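# Uncap a marker and set both parts on pads

## Task

Take the cap off the marker. Then place the cap on the yellow pad and the marker on the blue pad. Each part counts as placed only if its centre sits well within its pad and at least half of its length lies over that pad.

## Robot and tools

Robot: two 6-joint arms with parallel grippers, left_arm and right_arm, facing each other across a table. In the scene frame +z is up, the table top is at z = +0.020 m, and the origin lies roughly between the bases. left_arm is on the +y side. Its calibrated base is at (-0.013, +0.466, +0.039) m with quat_wxyz (+0.703, 0, 0, -0.711). right_arm is at (-0.005, -0.464, +0.039) m with quat_wxyz (+0.706, 0, 0, +0.709). The arm names do not match image left and right. Each arm reports its hand pose, velocities and wrist camera pose in its own base frame. Fixed cameras and the table use the scene frame. Reported hand positions may be a few cm off, more at long reach.

Joint order, used in every row and every list: waist (joint_0), shoulder (joint_1), elbow (joint_2), wrist pitch (joint_3), wrist yaw (joint_4), wrist roll (joint_5). Stated ranges in rad: waist -3.054 to 3.054, shoulder 0.000 to 3.142, elbow 0.000 to 2.356, wrist pitch -1.571 to 1.571, wrist yaw -1.571 to 1.571, wrist roll -3.142 to 3.142. The true ends can differ by up to 0.028 rad.

Gripper: the fingers point along the hand's +x axis and close along its y axis. end_effector_position is the point between the fingers, 3-4 cm short of the tips. Only the outer 1.5 cm of each finger's inner face is flat.

A row is 14 numbers, each in [-1, 1], covering both arms even when one arm stays still. The first 7 are left_arm's six joint values then its opening; the last 7 are the same for right_arm. The joint values are offsets, not poses. They count from the Joint targets as they stood when the action or move began, not from the previous row. Scale: 1.0 equals 2.055 rad for waist, shoulder and elbow, and 4.263 rad for the three wrist joints. The opening is an absolute setting: +1 is fully open, and empty fingers meet near -0.78 (values down to -1 close no further). Going from open to shut takes at least about 0.6 s. A 0 in the opening slot is a real command. To leave a gripper unchanged, resend its current value, shown under Tool commands or otherwise the last value sent.

execute_actions(actions, cameras): actions is a list of actions. Each action is a list of up to 15 rows, one per 1/30 s control step, so an action lasts 0.5 s. A shorter action repeats its last row until the 15 steps are used. An empty list just returns the current state and images. An action is refused for both arms if it would send a joint more than 0.028 rad beyond its range. If the first action fails that check, the whole call is rejected. Repeating the same offset in a new action moves the joint further again.

move(target, speed, blend, opening_speed, blocking, cameras): target is either one 14-number row or a list of up to 15 rows. Every row counts from the same starting Joint targets. speed is in rad/s for the joint with the longest way to go, 0.01 to 7, default 0.5. It can be one number or one per target. blend, in rad, rounds the corners at intermediate targets. opening_speed is the rate of change of the opening per second, 0.2 or more. blocking=false returns after about 0.5 s while the motion continues. All joints move together, so the gripper follows a curve. The path does not avoid obstacles or the other arm. The result adds a move: line reporting done, off_target, moving, held or fault, plus limits=held if steps were withheld.

wait(seconds, 0 to 10): the arms hold their last command while any running move carries on. stop: brakes a running move. zoom_image(camera, region=[x0, y0, x1, y1] in pixels, at most 504x504) magnifies the latest image from cam_head_left, cam_head_right, cam_high, cam_low, cam_left_wrist or cam_right_wrist. All images are 896x504. read_manual(section="licences") returns licence text only. finished_scene (scene 1) ends the scene for good, so call it only when both parts rest correctly without help.

Results: Joint positions gives each arm's six angles in rad plus the finger-pad gap in m (0.080 when fully open). Joint velocities read "within noise" when the arm is still. Joint targets is the base that the next offsets count from. grip_measured is the finger opening on the command scale. Joint torques and External joint torques are noisy estimates and include gravity and friction. Step readings list joint angles at some control steps. Other lines to watch for: "joint sent to its limit", "joint command not followed" (the clearance check changed targets), blocked, TORQUE FAULT, MOTOR HOT and OVER-TEMPERATURE FAULT.

Motion limits: each joint target can lead its measured angle by at most 0.368 rad (first three joints) or 0.763 rad (wrist joints). Targets that would move the gripper more than 70 mm from where it is now are scaled back. Large changes therefore need several actions.

Gripping: when the fingers touch the part, note grip_measured and command about 0.08 below it for a firm hold. Parts thinner than about 3 mm get less force.

Avoid the following. Do not drop things, release parts while they are moving, or hit or press anything hard. Contact torque at the load limits (waist 18, shoulder 22.3, elbow 22.2, wrist pitch 5.86, wrist yaw 5.84, wrist roll 5.48 N m) stops that arm for 10 s. A held object's weight counts toward this. A hard collision or squeeze between the two arms can fail the task, including one gripper clamping the other's fingers. Anything that leaves the table or is left off it fails the task. Holding loads, long reaches or pushing against something heats the motors. To end a push, command the targets back past the measured positions. Loose objects may sometimes be nudged by outside forces.

Each tool is called after "Call:" as name(argument=value, ...), one argument or row to a line, values as JSON.

## Session

Call:
execute_actions(
  actions=[],
)

Scene clock: 0.00 s.
left_arm: end_effector_position=(+0.2368, -0.1181, +0.2576) grip_measured=+1.000 end_effector_quat_wxyz=(+0.996, +0.073, -0.056, +0.013) | right_arm: end_effector_position=(+0.2842, -0.0387, +0.3395) grip_measured=+0.983 end_effector_quat_wxyz=(+0.822, +0.224, +0.436, -0.289)
Joint positions: left_arm=[-0.945 0.821 0.303 0.714 -0.954 0.306 0.08] | right_arm=[0.017 1.457 1.909 -1.535 0.293 0.718 0.079]
Joint velocities: within noise
Joint torques (N m): no reading
External joint torques (N m): no reading
Heat: left arm: hottest wrist roll 35 °C (+0.0 °C/min); right arm: hottest waist 34 °C (+0.0 °C/min).
Joint targets: left_arm=[-0.945 0.819 0.305 0.715 -0.954 0.306] | right_arm=[0.017 1.455 1.913 -1.534 0.293 0.718]
Tool commands: left_gripper/opening=+1.0 right_gripper/opening=+0.983043

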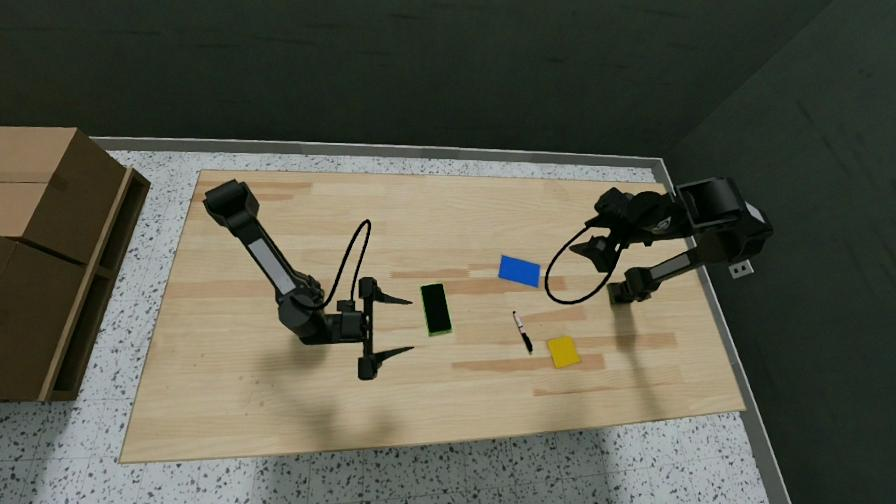

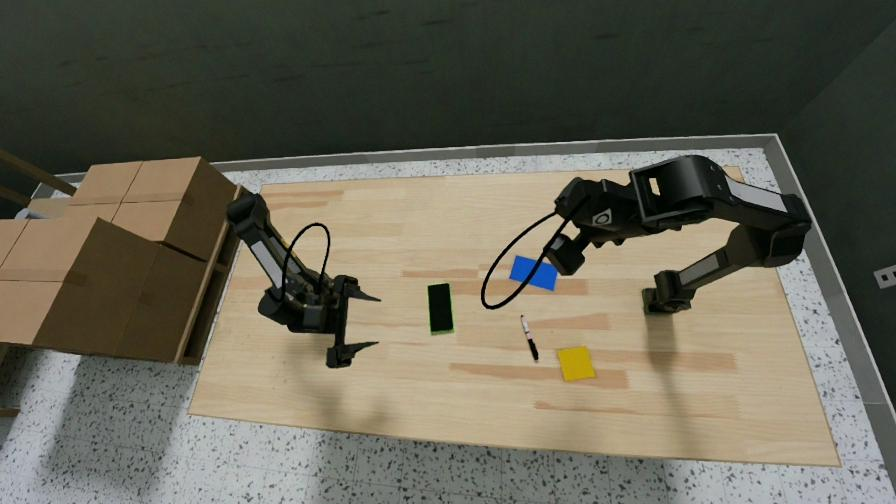

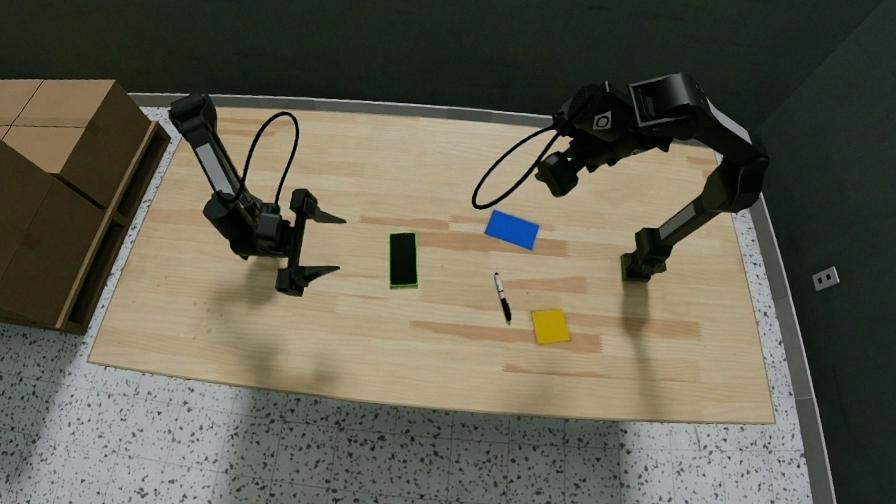

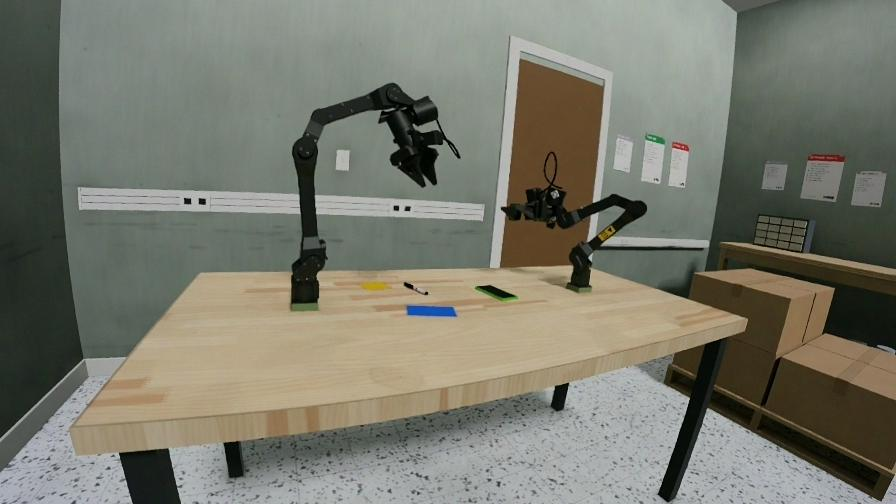

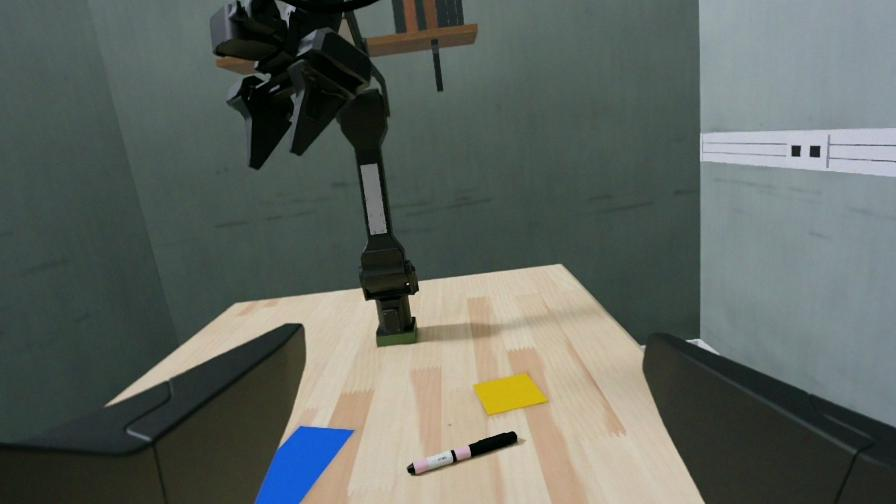

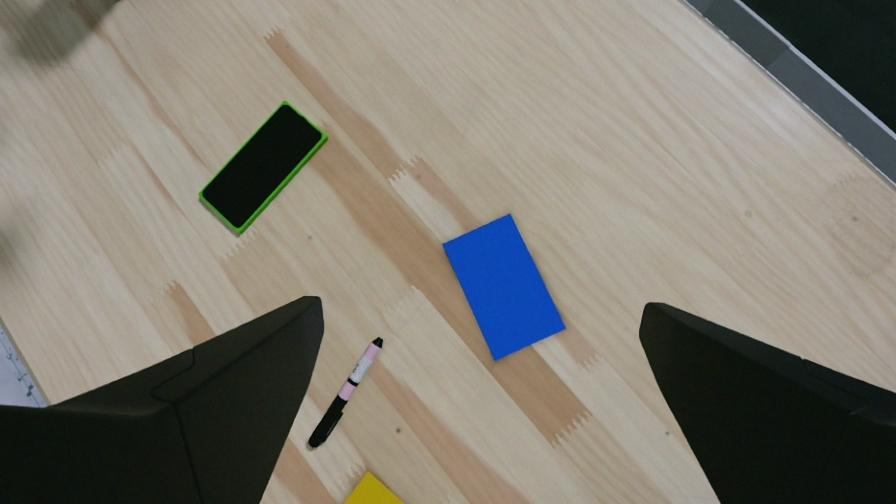

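Call:
move(
  target=[0,0,0,0,0,0,1,0.1635,0.2467,-0.0526,0.0281,-0.0687,-0.5156,0.3],
  speed=1.2,
)

Call:
zoom_image(
  camera="cam_right_wrist",
  region=[200, 100, 700, 504],
)

Scene clock: 22.50 s.
left_arm: end_effector_position=(+0.2368, -0.1181, +0.2576) grip_measured=+1.000 end_effector_quat_wxyz=(+0.996, +0.073, -0.056, +0.013) | right_arm: end_effector_position=(+0.3504, +0.1274, +0.1554) grip_measured=+0.304 end_effector_quat_wxyz=(-0.435, +0.565, -0.429, -0.555)
Joint positions: left_arm=[-0.945 0.821 0.303 0.714 -0.954 0.306 0.08] | right_arm=[0.352 1.953 1.813 -1.415 0.007 -1.476 0.049]
Joint velocities: within noise
Joint torques (N m): left_arm=[0.04 -0.99 6.27 1.51 0.05 -0.03] | right_arm=[0.17 -5.97 4.68 0.38 -0.29 -0.12]
External joint torques (N m): left_arm=[0.04 0.36 -0.2 0.19 -0.05 -0.02] | right_arm=[0.18 2.19 -0.73 0.07 -0.25 -0.12]
Heat: left arm: hottest wrist roll 35 °C (+0.0 °C/min); right arm: hottest waist 34 °C (+0.0 °C/min).
Joint targets: left_arm=[-0.945 0.819 0.305 0.715 -0.954 0.306] | right_arm=[0.353 1.962 1.804 -1.414 0.000 -1.480]
move: done

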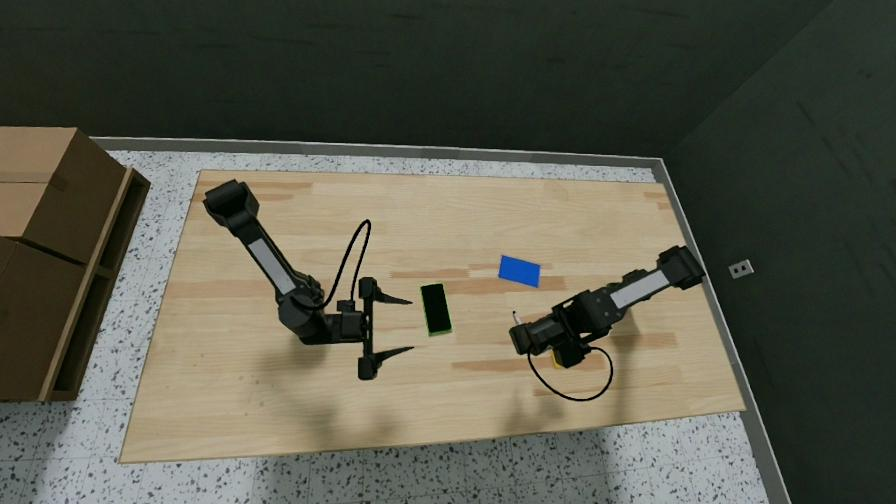

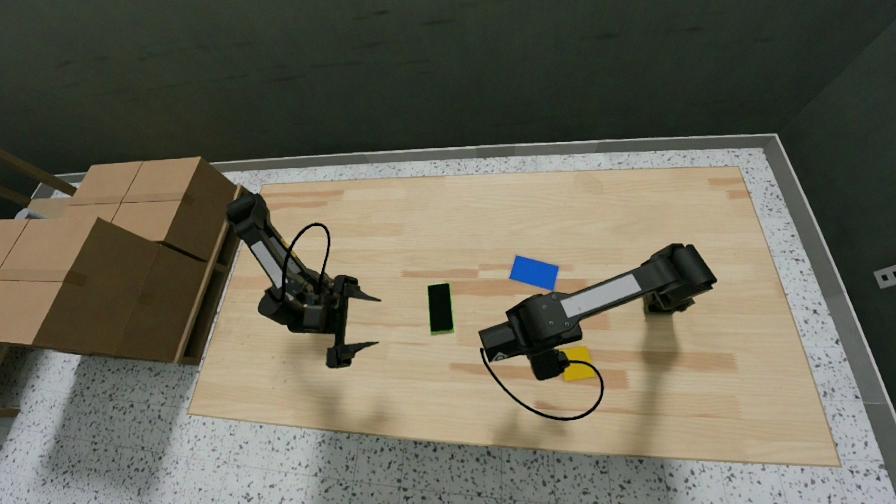

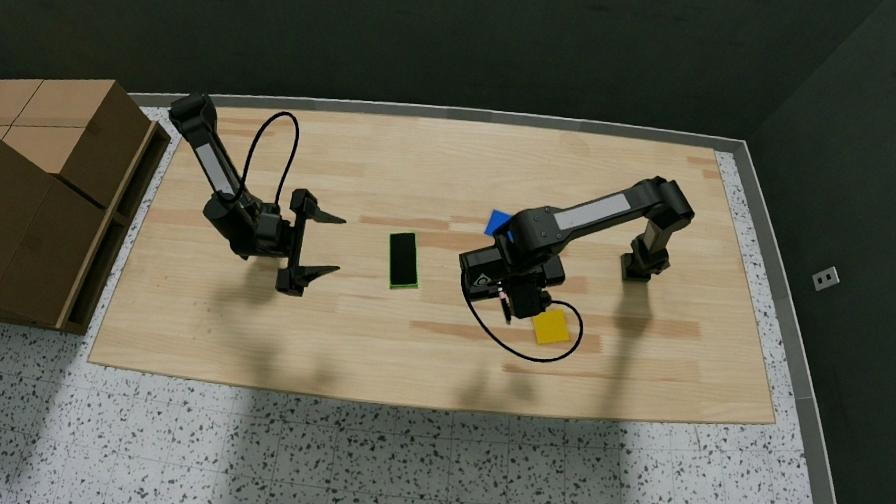

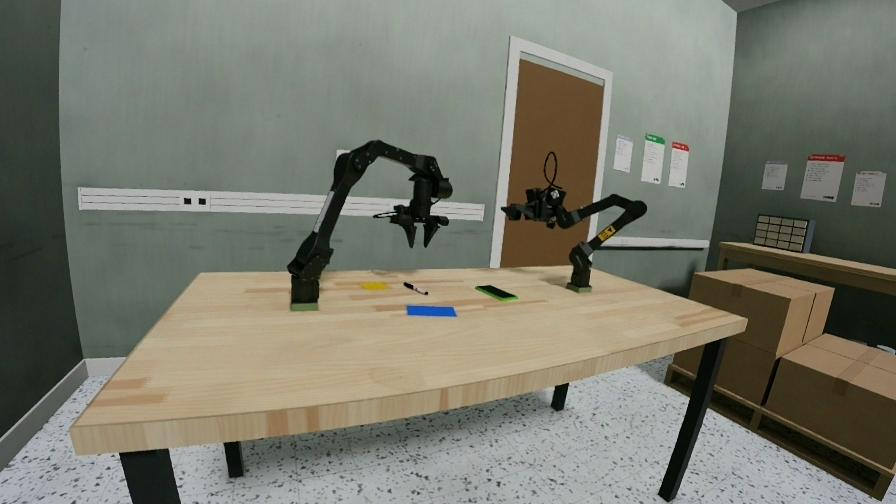

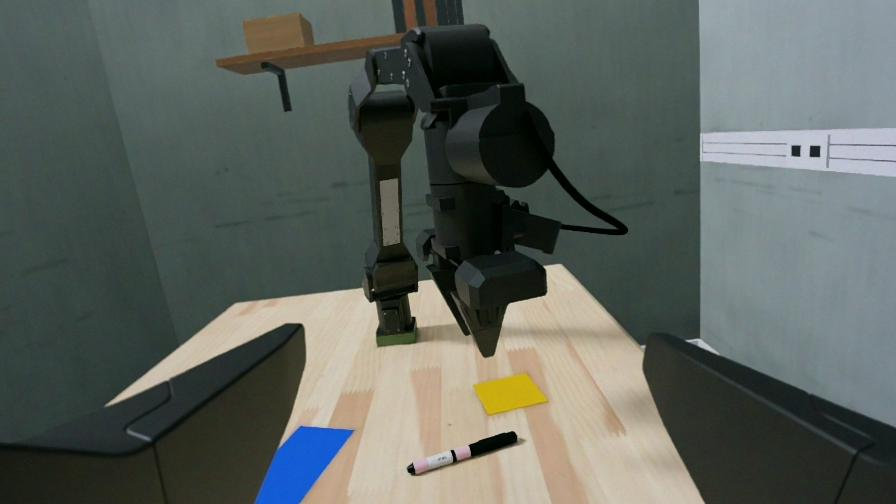

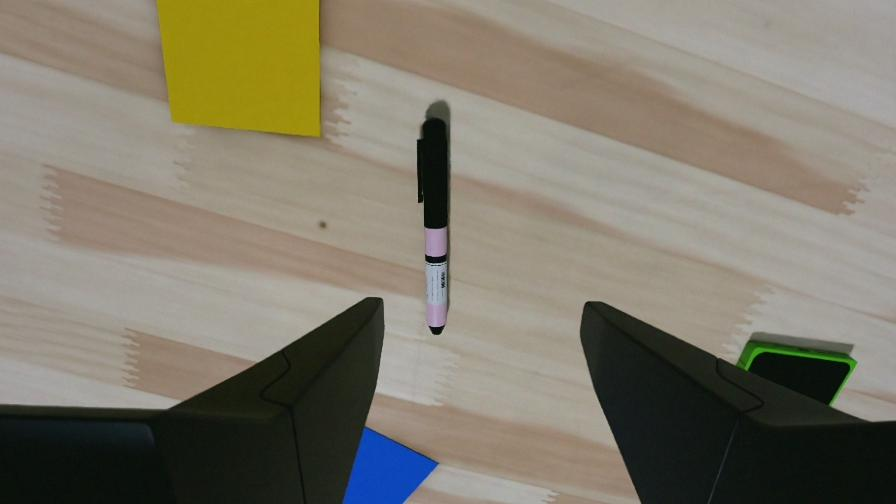

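Scaled by 1.008.

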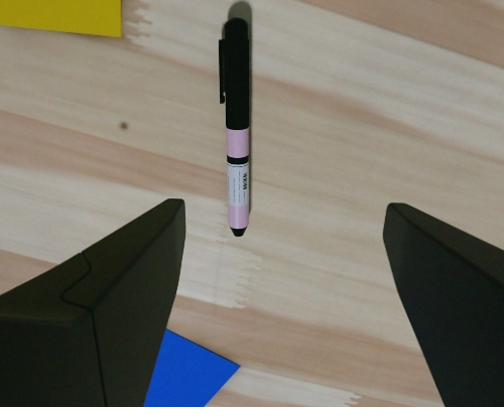

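Call:
move(
  target=[0,0,0,0,0,0,1,0.0107,0.001,-0.2151,0.1044,0,0,0.3],
  speed=0.6,
  cameras=["cam_right_wrist","cam_left_wrist"],
)

Scene clock: 31.50 s.
left_arm: end_effector_position=(+0.2368, -0.1181, +0.2576) grip_measured=+1.000 end_effector_quat_wxyz=(+0.996, +0.073, -0.056, +0.013) | right_arm: end_effector_position=(+0.3360, +0.1300, +0.0443) grip_measured=+0.304 end_effector_quat_wxyz=(-0.429, +0.569, -0.423, -0.560)
Joint positions: left_arm=[-0.945 0.821 0.303 0.714 -0.954 0.306 0.08] | right_arm=[0.372 1.958 1.373 -0.971 0.007 -1.477 0.049]
Joint velocities: within noise
Joint torques (N m): left_arm=[0.01 -1 6.27 1.51 0.05 -0.03] | right_arm=[0.27 -6.03 4.25 0.38 -0.29 -0.11]
External joint torques (N m): left_arm=[0.01 0.28 -0.13 0.21 -0.05 -0.02] | right_arm=[0.19 1.84 -0.81 0.12 -0.24 -0.11]
Heat: left arm: hottest elbow 35 °C (+9.5 °C/min); right arm: hottest waist 34 °C (+0.0 °C/min).
Joint targets: left_arm=[-0.945 0.819 0.305 0.715 -0.954 0.306] | right_arm=[0.375 1.964 1.362 -0.969 0.000 -1.480]
move: done
Images, in order (width x height): cam_left_wrist 896x504, cam_right_wrist 896x504.

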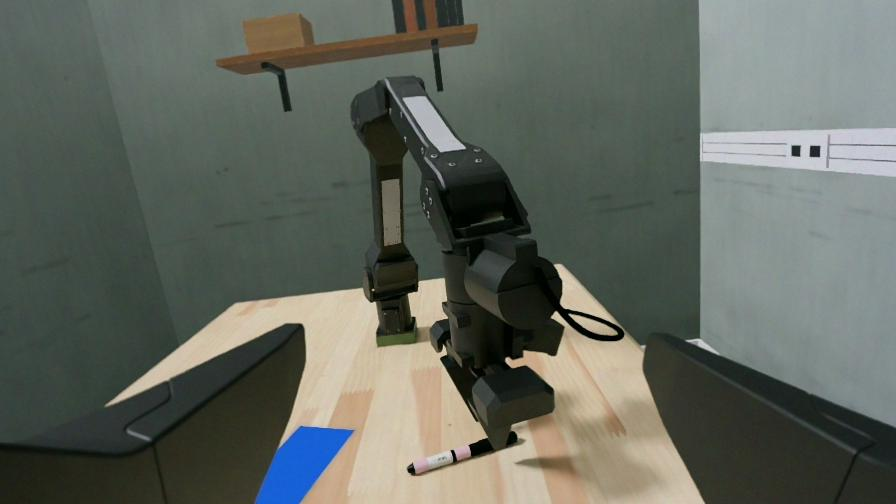

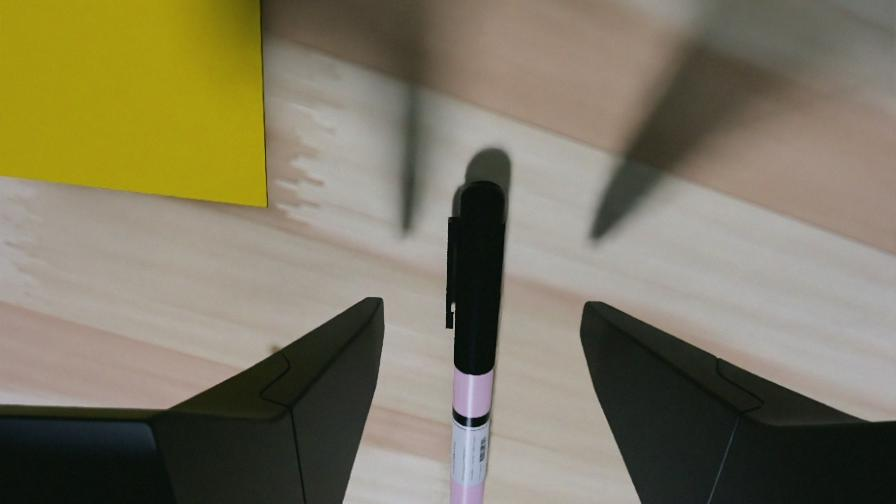

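Call:
move(
  target=[
    [0,0,0,0,0,0,1,0,0.0192,-0.027,0.0223,0,0,0.3],
    [0,0,0,0,0,0,1,0,0.0192,-0.027,0.0223,0,0,-0.8],
  ],
  speed=0.2,
  opening_speed=1,
)

Scene clock: 35.37 s.
left_arm: end_effector_position=(+0.2368, -0.1181, +0.2576) grip_measured=+1.000 end_effector_quat_wxyz=(+0.996, +0.073, -0.056, +0.013) | right_arm: end_effector_position=(+0.3380, +0.1309, +0.0239) grip_measured=-0.525 end_effector_quat_wxyz=(-0.433, +0.572, -0.419, -0.557)
Joint positions: left_arm=[-0.945 0.821 0.303 0.714 -0.954 0.306 0.08] | right_arm=[0.372 1.985 1.323 -0.881 0.007 -1.477 0.011]
Joint velocities: within noise
Joint torques (N m): left_arm=[0.03 -0.97 6.3 1.51 0.05 -0.04] | right_arm=[0.34 -4.74 3.52 0.77 -0.28 -0.11]
External joint torques (N m): left_arm=[0.02 0.29 -0.08 0.22 -0.04 -0.03] | right_arm=[0.32 3.17 -1.46 0.46 -0.23 -0.11]
Heat: left arm: hottest elbow 35 °C (+8.5 °C/min); right arm: hottest waist 34 °C (+0.0 °C/min).
Joint targets: left_arm=[-0.945 0.819 0.305 0.715 -0.954 0.306] | right_arm=[0.375 2.003 1.307 -0.874 0.001 -1.480]
move: done

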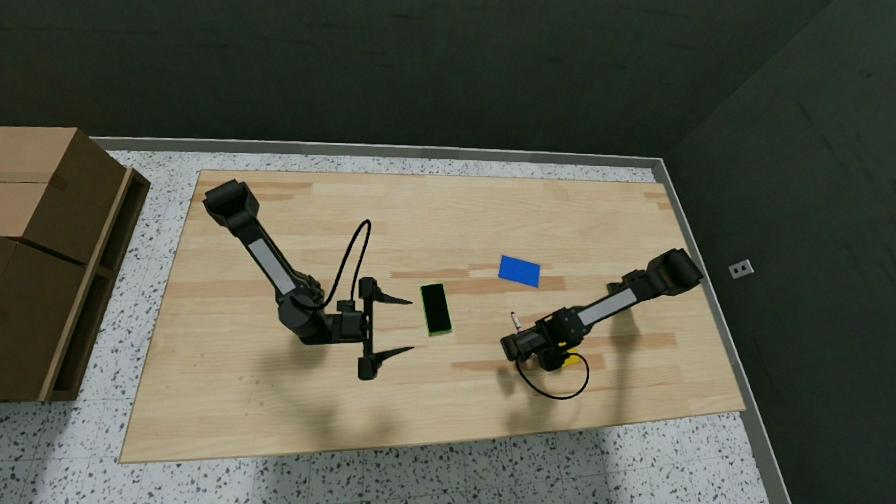

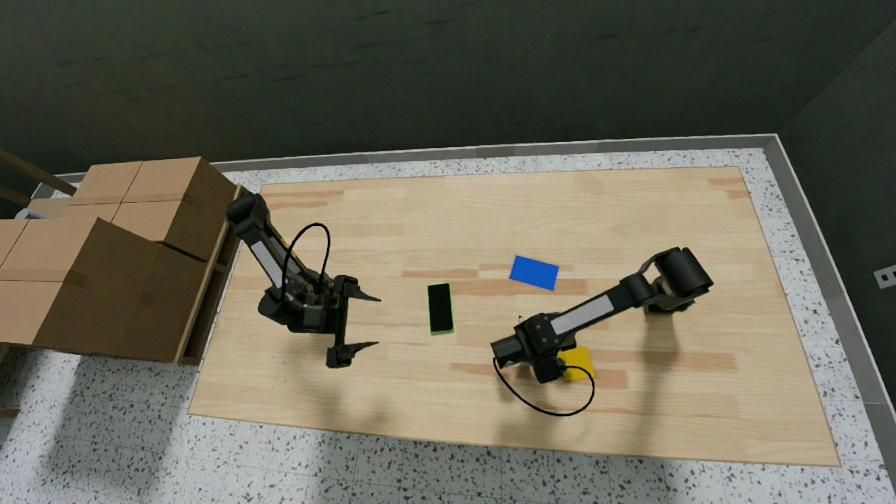

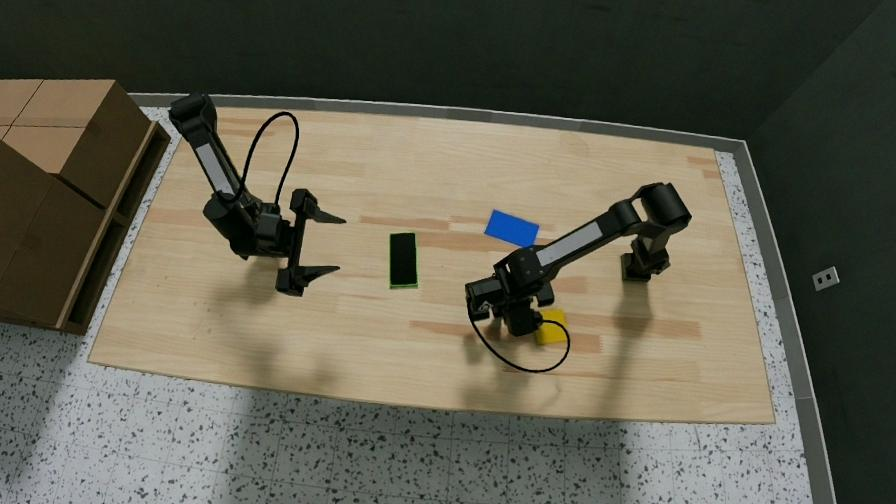

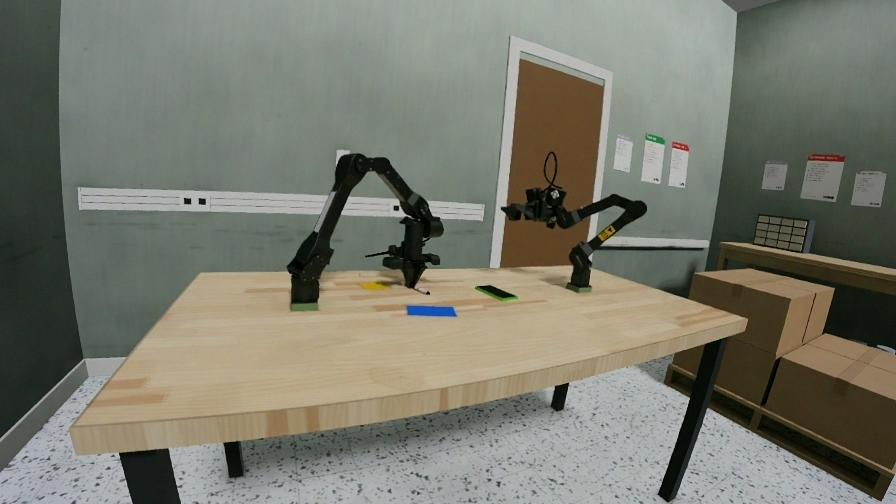

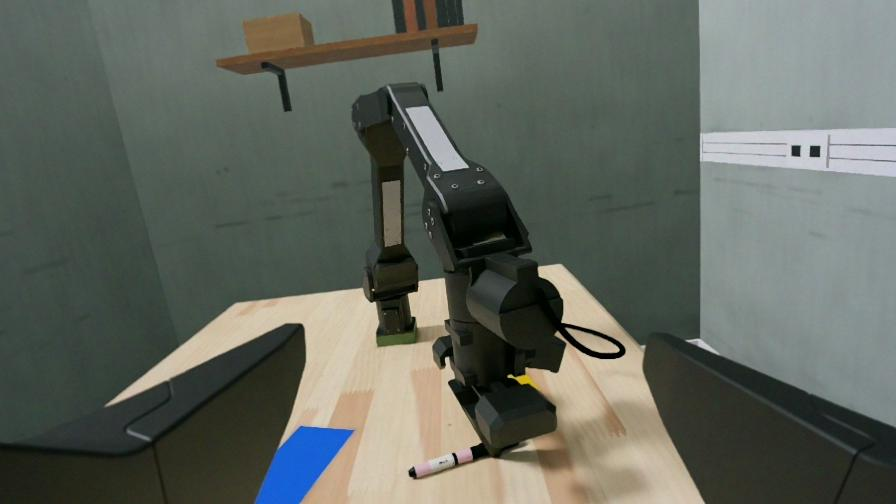

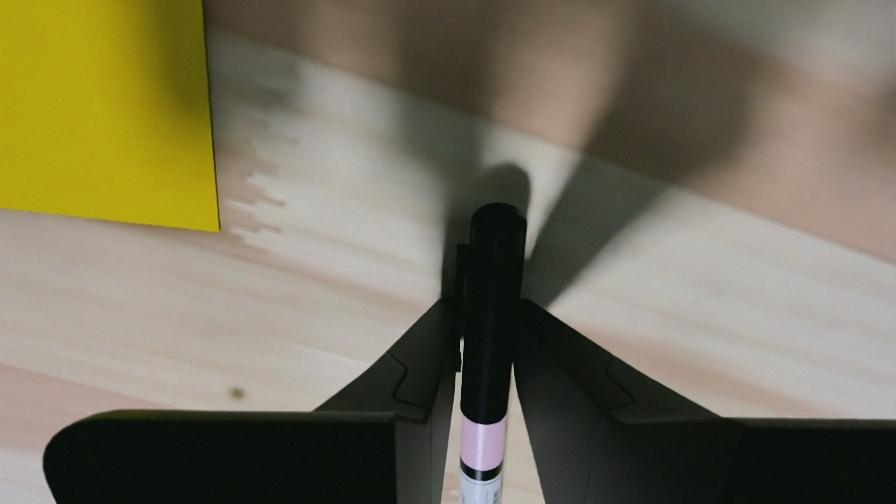

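Call:
move(
  target=[
    [0,0,0,0,0,0,1,-0.0263,0.0029,0.3129,-0.1497,0,0.054,-0.8],
    [0.5847,0.601,0.2944,0.1006,0.4273,-0.4403,0,-0.0263,0.0029,0.3129,-0.1497,0,0.054,-0.8],
  ],
  speed=[0.5,1.0],
)

Scene clock: 51.27 s.
left_arm: end_effector_position=(+0.4751, +0.0064, +0.1404) grip_measured=+0.004 end_effector_quat_wxyz=(+0.675, -0.674, +0.212, -0.211) | right_arm: end_effector_position=(+0.3580, +0.1187, +0.1681) grip_measured=-0.525 end_effector_quat_wxyz=(+0.497, -0.499, +0.504, +0.499)
Joint positions: left_arm=[0.257 2.041 0.898 1.14 0.865 -1.568 0.035] | right_arm=[0.322 2.003 1.934 -1.511 0.004 -1.247 0.011]
Joint velocities: within noise
Joint torques (N m): left_arm=[-0.09 -6 5.7 1.88 0.04 -0.06] | right_arm=[-0.07 -6.41 6.96 0.19 -0.17 -0.1]
External joint torques (N m): left_arm=[-0.04 2.19 0.91 0.42 0.03 -0.11] | right_arm=[-0.05 1.93 1.66 -0.08 -0.13 -0.1]
Heat: left arm: hottest elbow 36 °C (+7.0 °C/min); right arm: hottest elbow 35 °C (+3.5 °C/min).
Joint targets: left_arm=[0.257 2.055 0.910 1.144 0.868 -1.570] | right_arm=[0.321 2.009 1.950 -1.512 0.001 -1.250]
move: done

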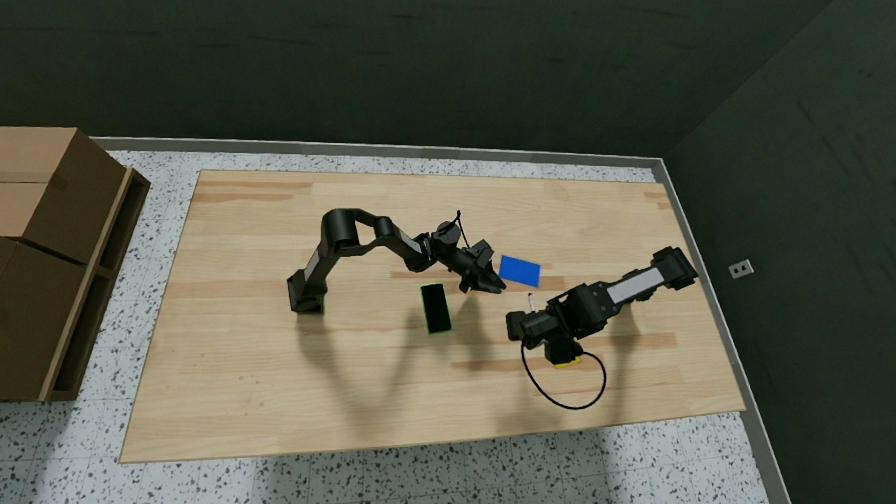

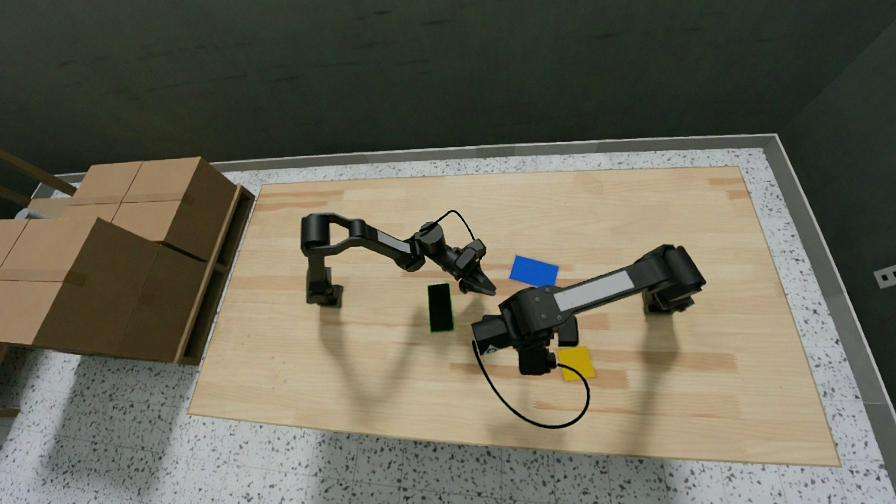

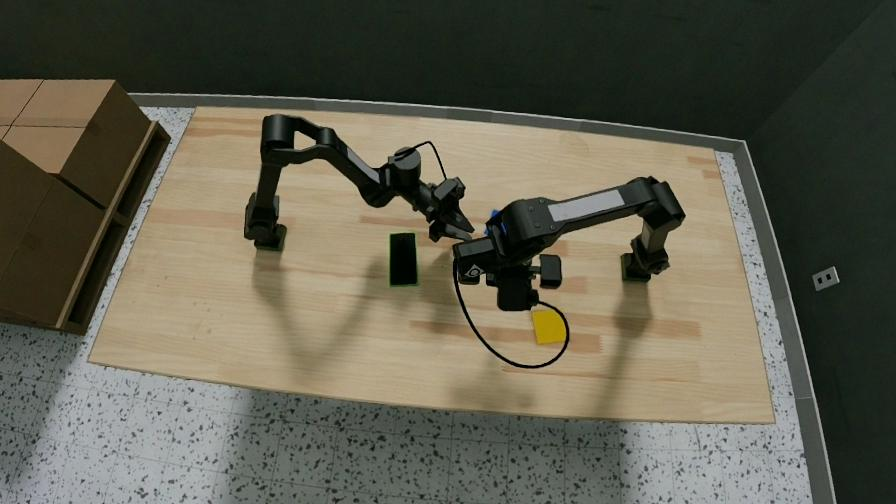

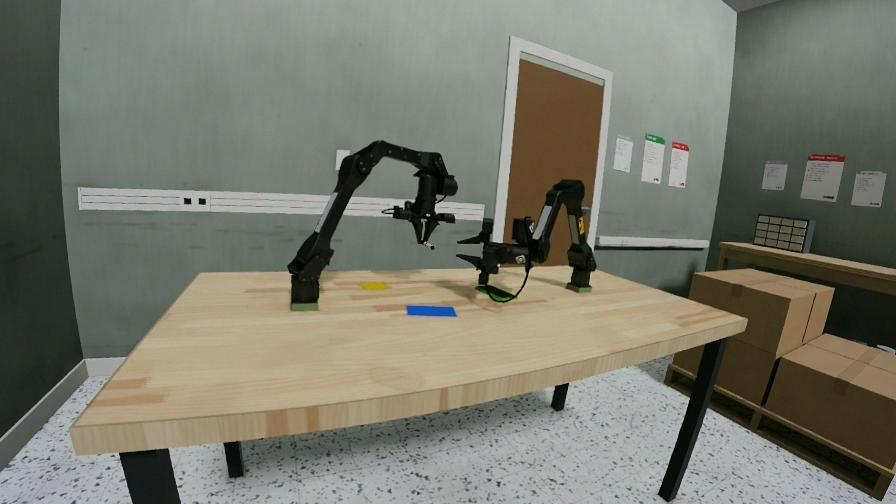

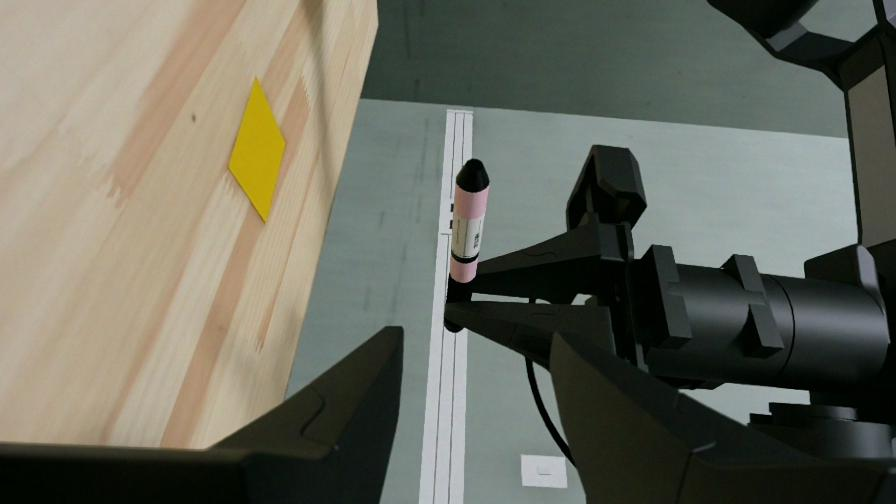

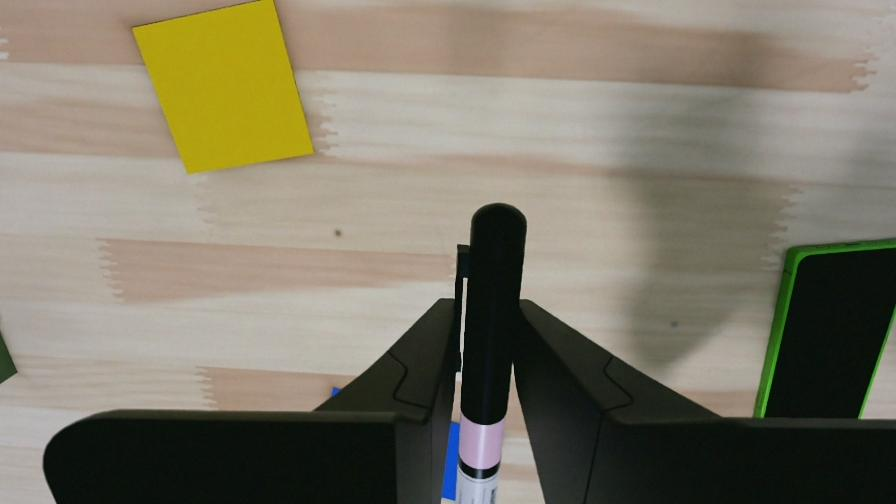

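Call:
move(
  target=[-0.0618,0.0709,0.1358,-0.031,-0.0298,0,0,0,0,0,0,0,0,-0.8],
  speed=0.2,
)

Call:
zoom_image(
  camera="cam_head_left",
  region=[460, 230, 620, 380],
)

Call:
zoom_image(
  camera="cam_low",
  region=[380, 180, 520, 280],
)

Scene clock: 60.97 s.
left_arm: end_effector_position=(+0.5407, -0.0316, +0.1448) grip_measured=+0.003 end_effector_quat_wxyz=(+0.676, -0.673, +0.211, -0.215) | right_arm: end_effector_position=(+0.3580, +0.1187, +0.1681) grip_measured=-0.525 end_effector_quat_wxyz=(+0.497, -0.499, +0.504, +0.499)
Joint positions: left_arm=[0.131 2.185 1.176 1.013 0.743 -1.568 0.035] | right_arm=[0.322 2.003 1.934 -1.511 0.004 -1.247 0.011]
Joint velocities: within noise
Joint torques (N m): left_arm=[-0.35 -7.25 6.55 1.56 -0.16 -0.05] | right_arm=[-0.05 -6.41 6.97 0.2 -0.18 -0.1]
External joint torques (N m): left_arm=[-0.35 2.4 1.2 0.06 -0.16 -0.1] | right_arm=[-0.07 2.04 1.61 -0.08 -0.12 -0.1]
Heat: left arm: hottest elbow 36 °C (+5.0 °C/min); right arm: hottest elbow 37 °C (+5.0 °C/min).
Joint targets: left_arm=[0.130 2.200 1.189 1.012 0.741 -1.570] | right_arm=[0.321 2.009 1.950 -1.512 0.001 -1.250]
move: done

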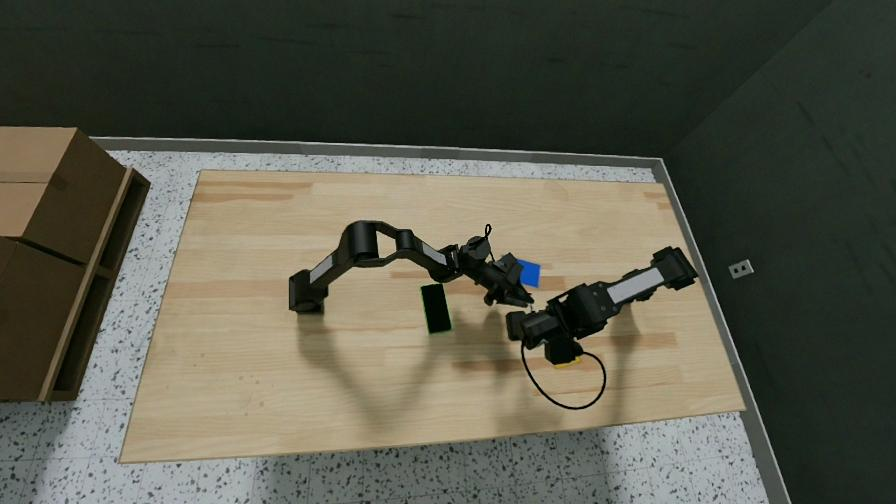

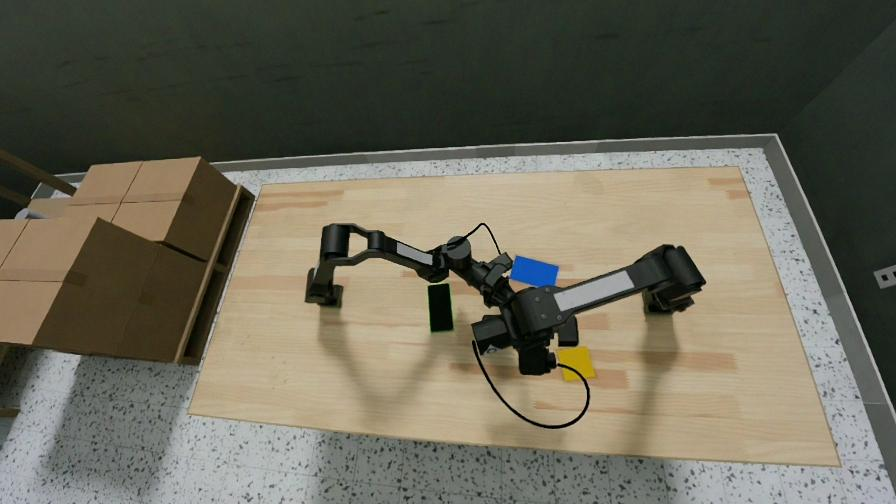

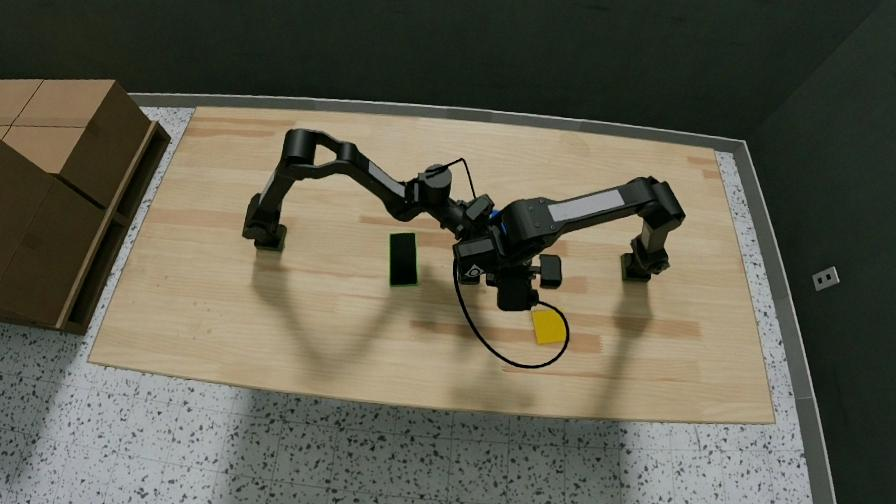

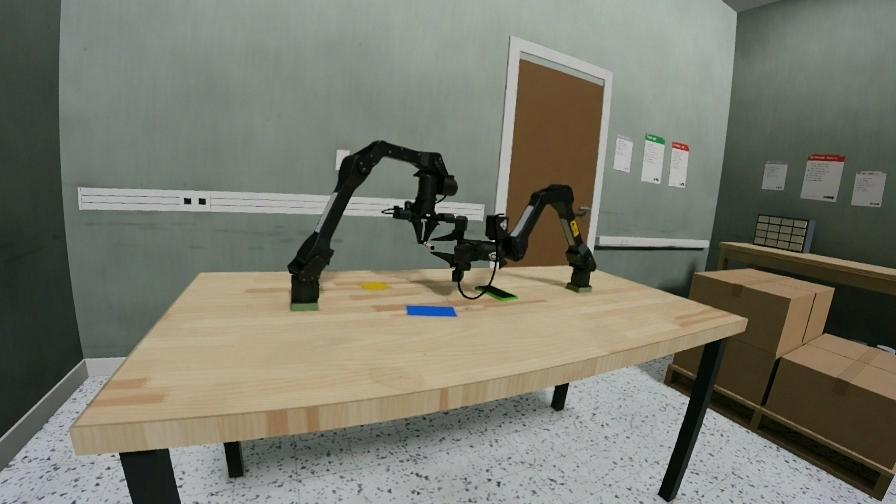

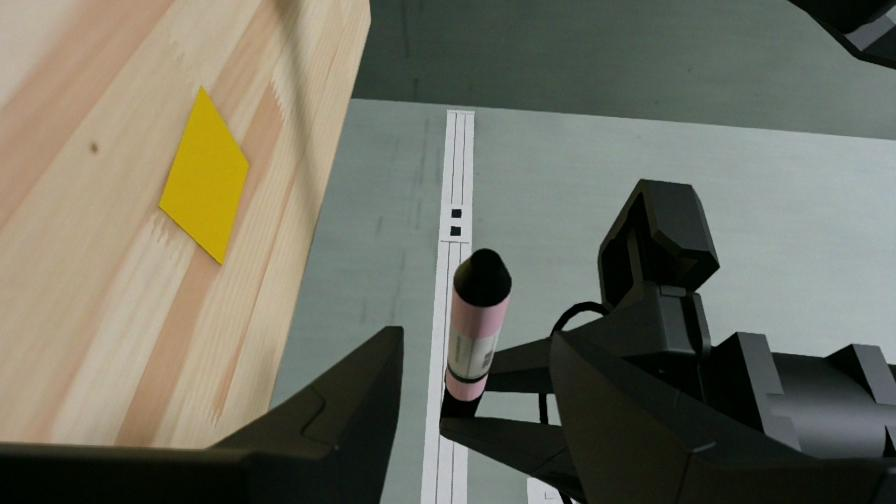

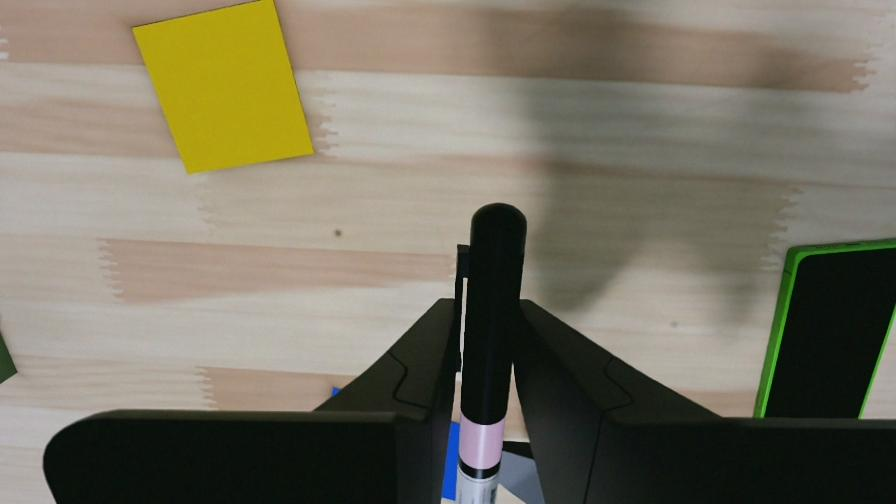

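Scaled by 3.150.

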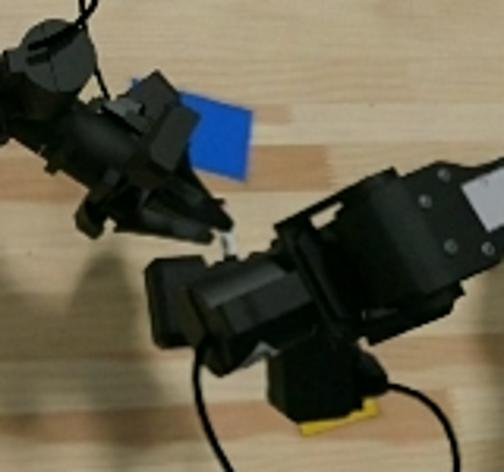

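Scaled by 3.600.

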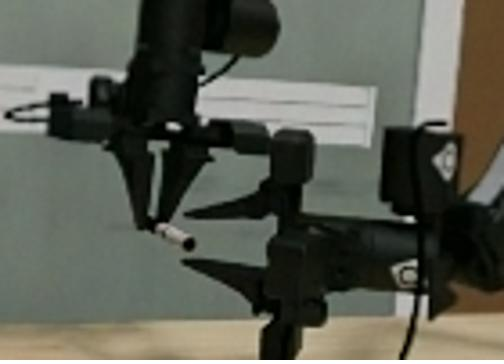

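Call:
move(
  target=[
    [-0.0015,0.0126,0.0229,-0.0052,-0.0007,0,0,0,0,0,0,0,0,-0.8],
    [-0.0015,0.0126,0.0229,-0.0052,-0.0007,0,-0.7,0,0,0,0,0,0,-0.8],
  ],
  speed=0.15,
  opening_speed=0.8,
  cameras=["cam_left_wrist","cam_right_wrist"],
)

Scene clock: 67.53 s.
left_arm: end_effector_position=(+0.5501, -0.0308, +0.1445) grip_measured=-0.571 end_effector_quat_wxyz=(+0.676, -0.673, +0.211, -0.214) | right_arm: end_effector_position=(+0.3580, +0.1187, +0.1681) grip_measured=-0.525 end_effector_quat_wxyz=(+0.497, -0.499, +0.504, +0.499)
Joint positions: left_arm=[0.129 2.21 1.223 0.991 0.74 -1.568 0.009] | right_arm=[0.322 2.003 1.934 -1.511 0.004 -1.247 0.011]
Joint velocities: within noise
Joint torques (N m): left_arm=[-0.24 -7.42 6.45 1.59 -0.1 -0.05] | right_arm=[-0.06 -6.4 6.95 0.19 -0.17 -0.1]
External joint torques (N m): left_arm=[-0.39 2.63 0.91 0.05 -0.08 -0.1] | right_arm=[-0.05 1.92 1.69 -0.07 -0.13 -0.1]
Heat: left arm: hottest elbow 36 °C (+4.0 °C/min); right arm: hottest elbow 38 °C (+6.0 °C/min).
Joint targets: left_arm=[0.127 2.226 1.236 0.990 0.738 -1.571] | right_arm=[0.321 2.009 1.950 -1.512 0.001 -1.250]
move: done
Images, in order (width x height): cam_left_wrist 896x504, cam_right_wrist 896x504.

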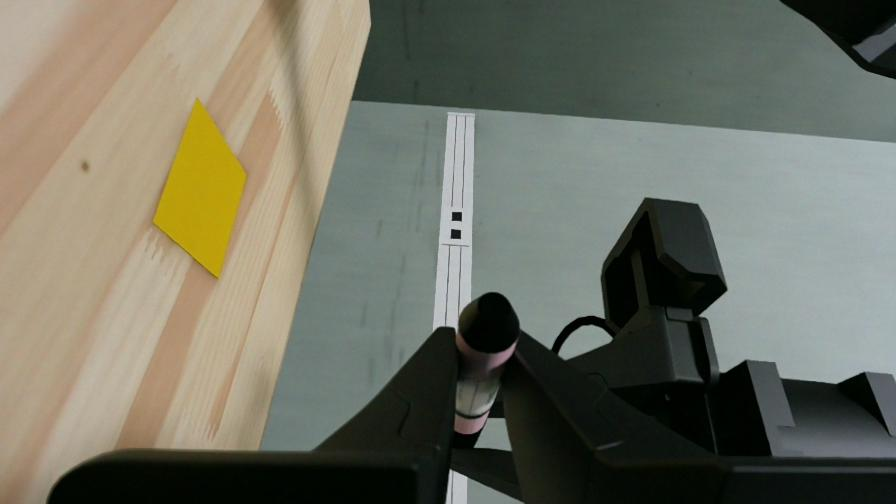

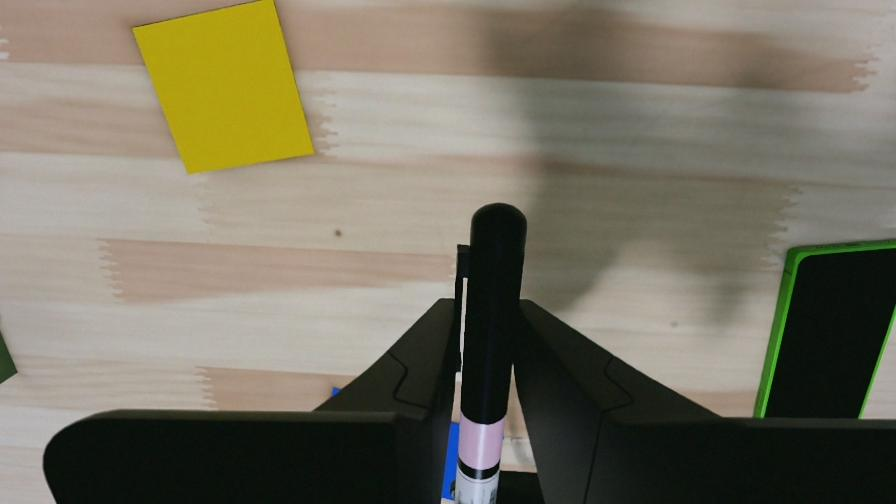

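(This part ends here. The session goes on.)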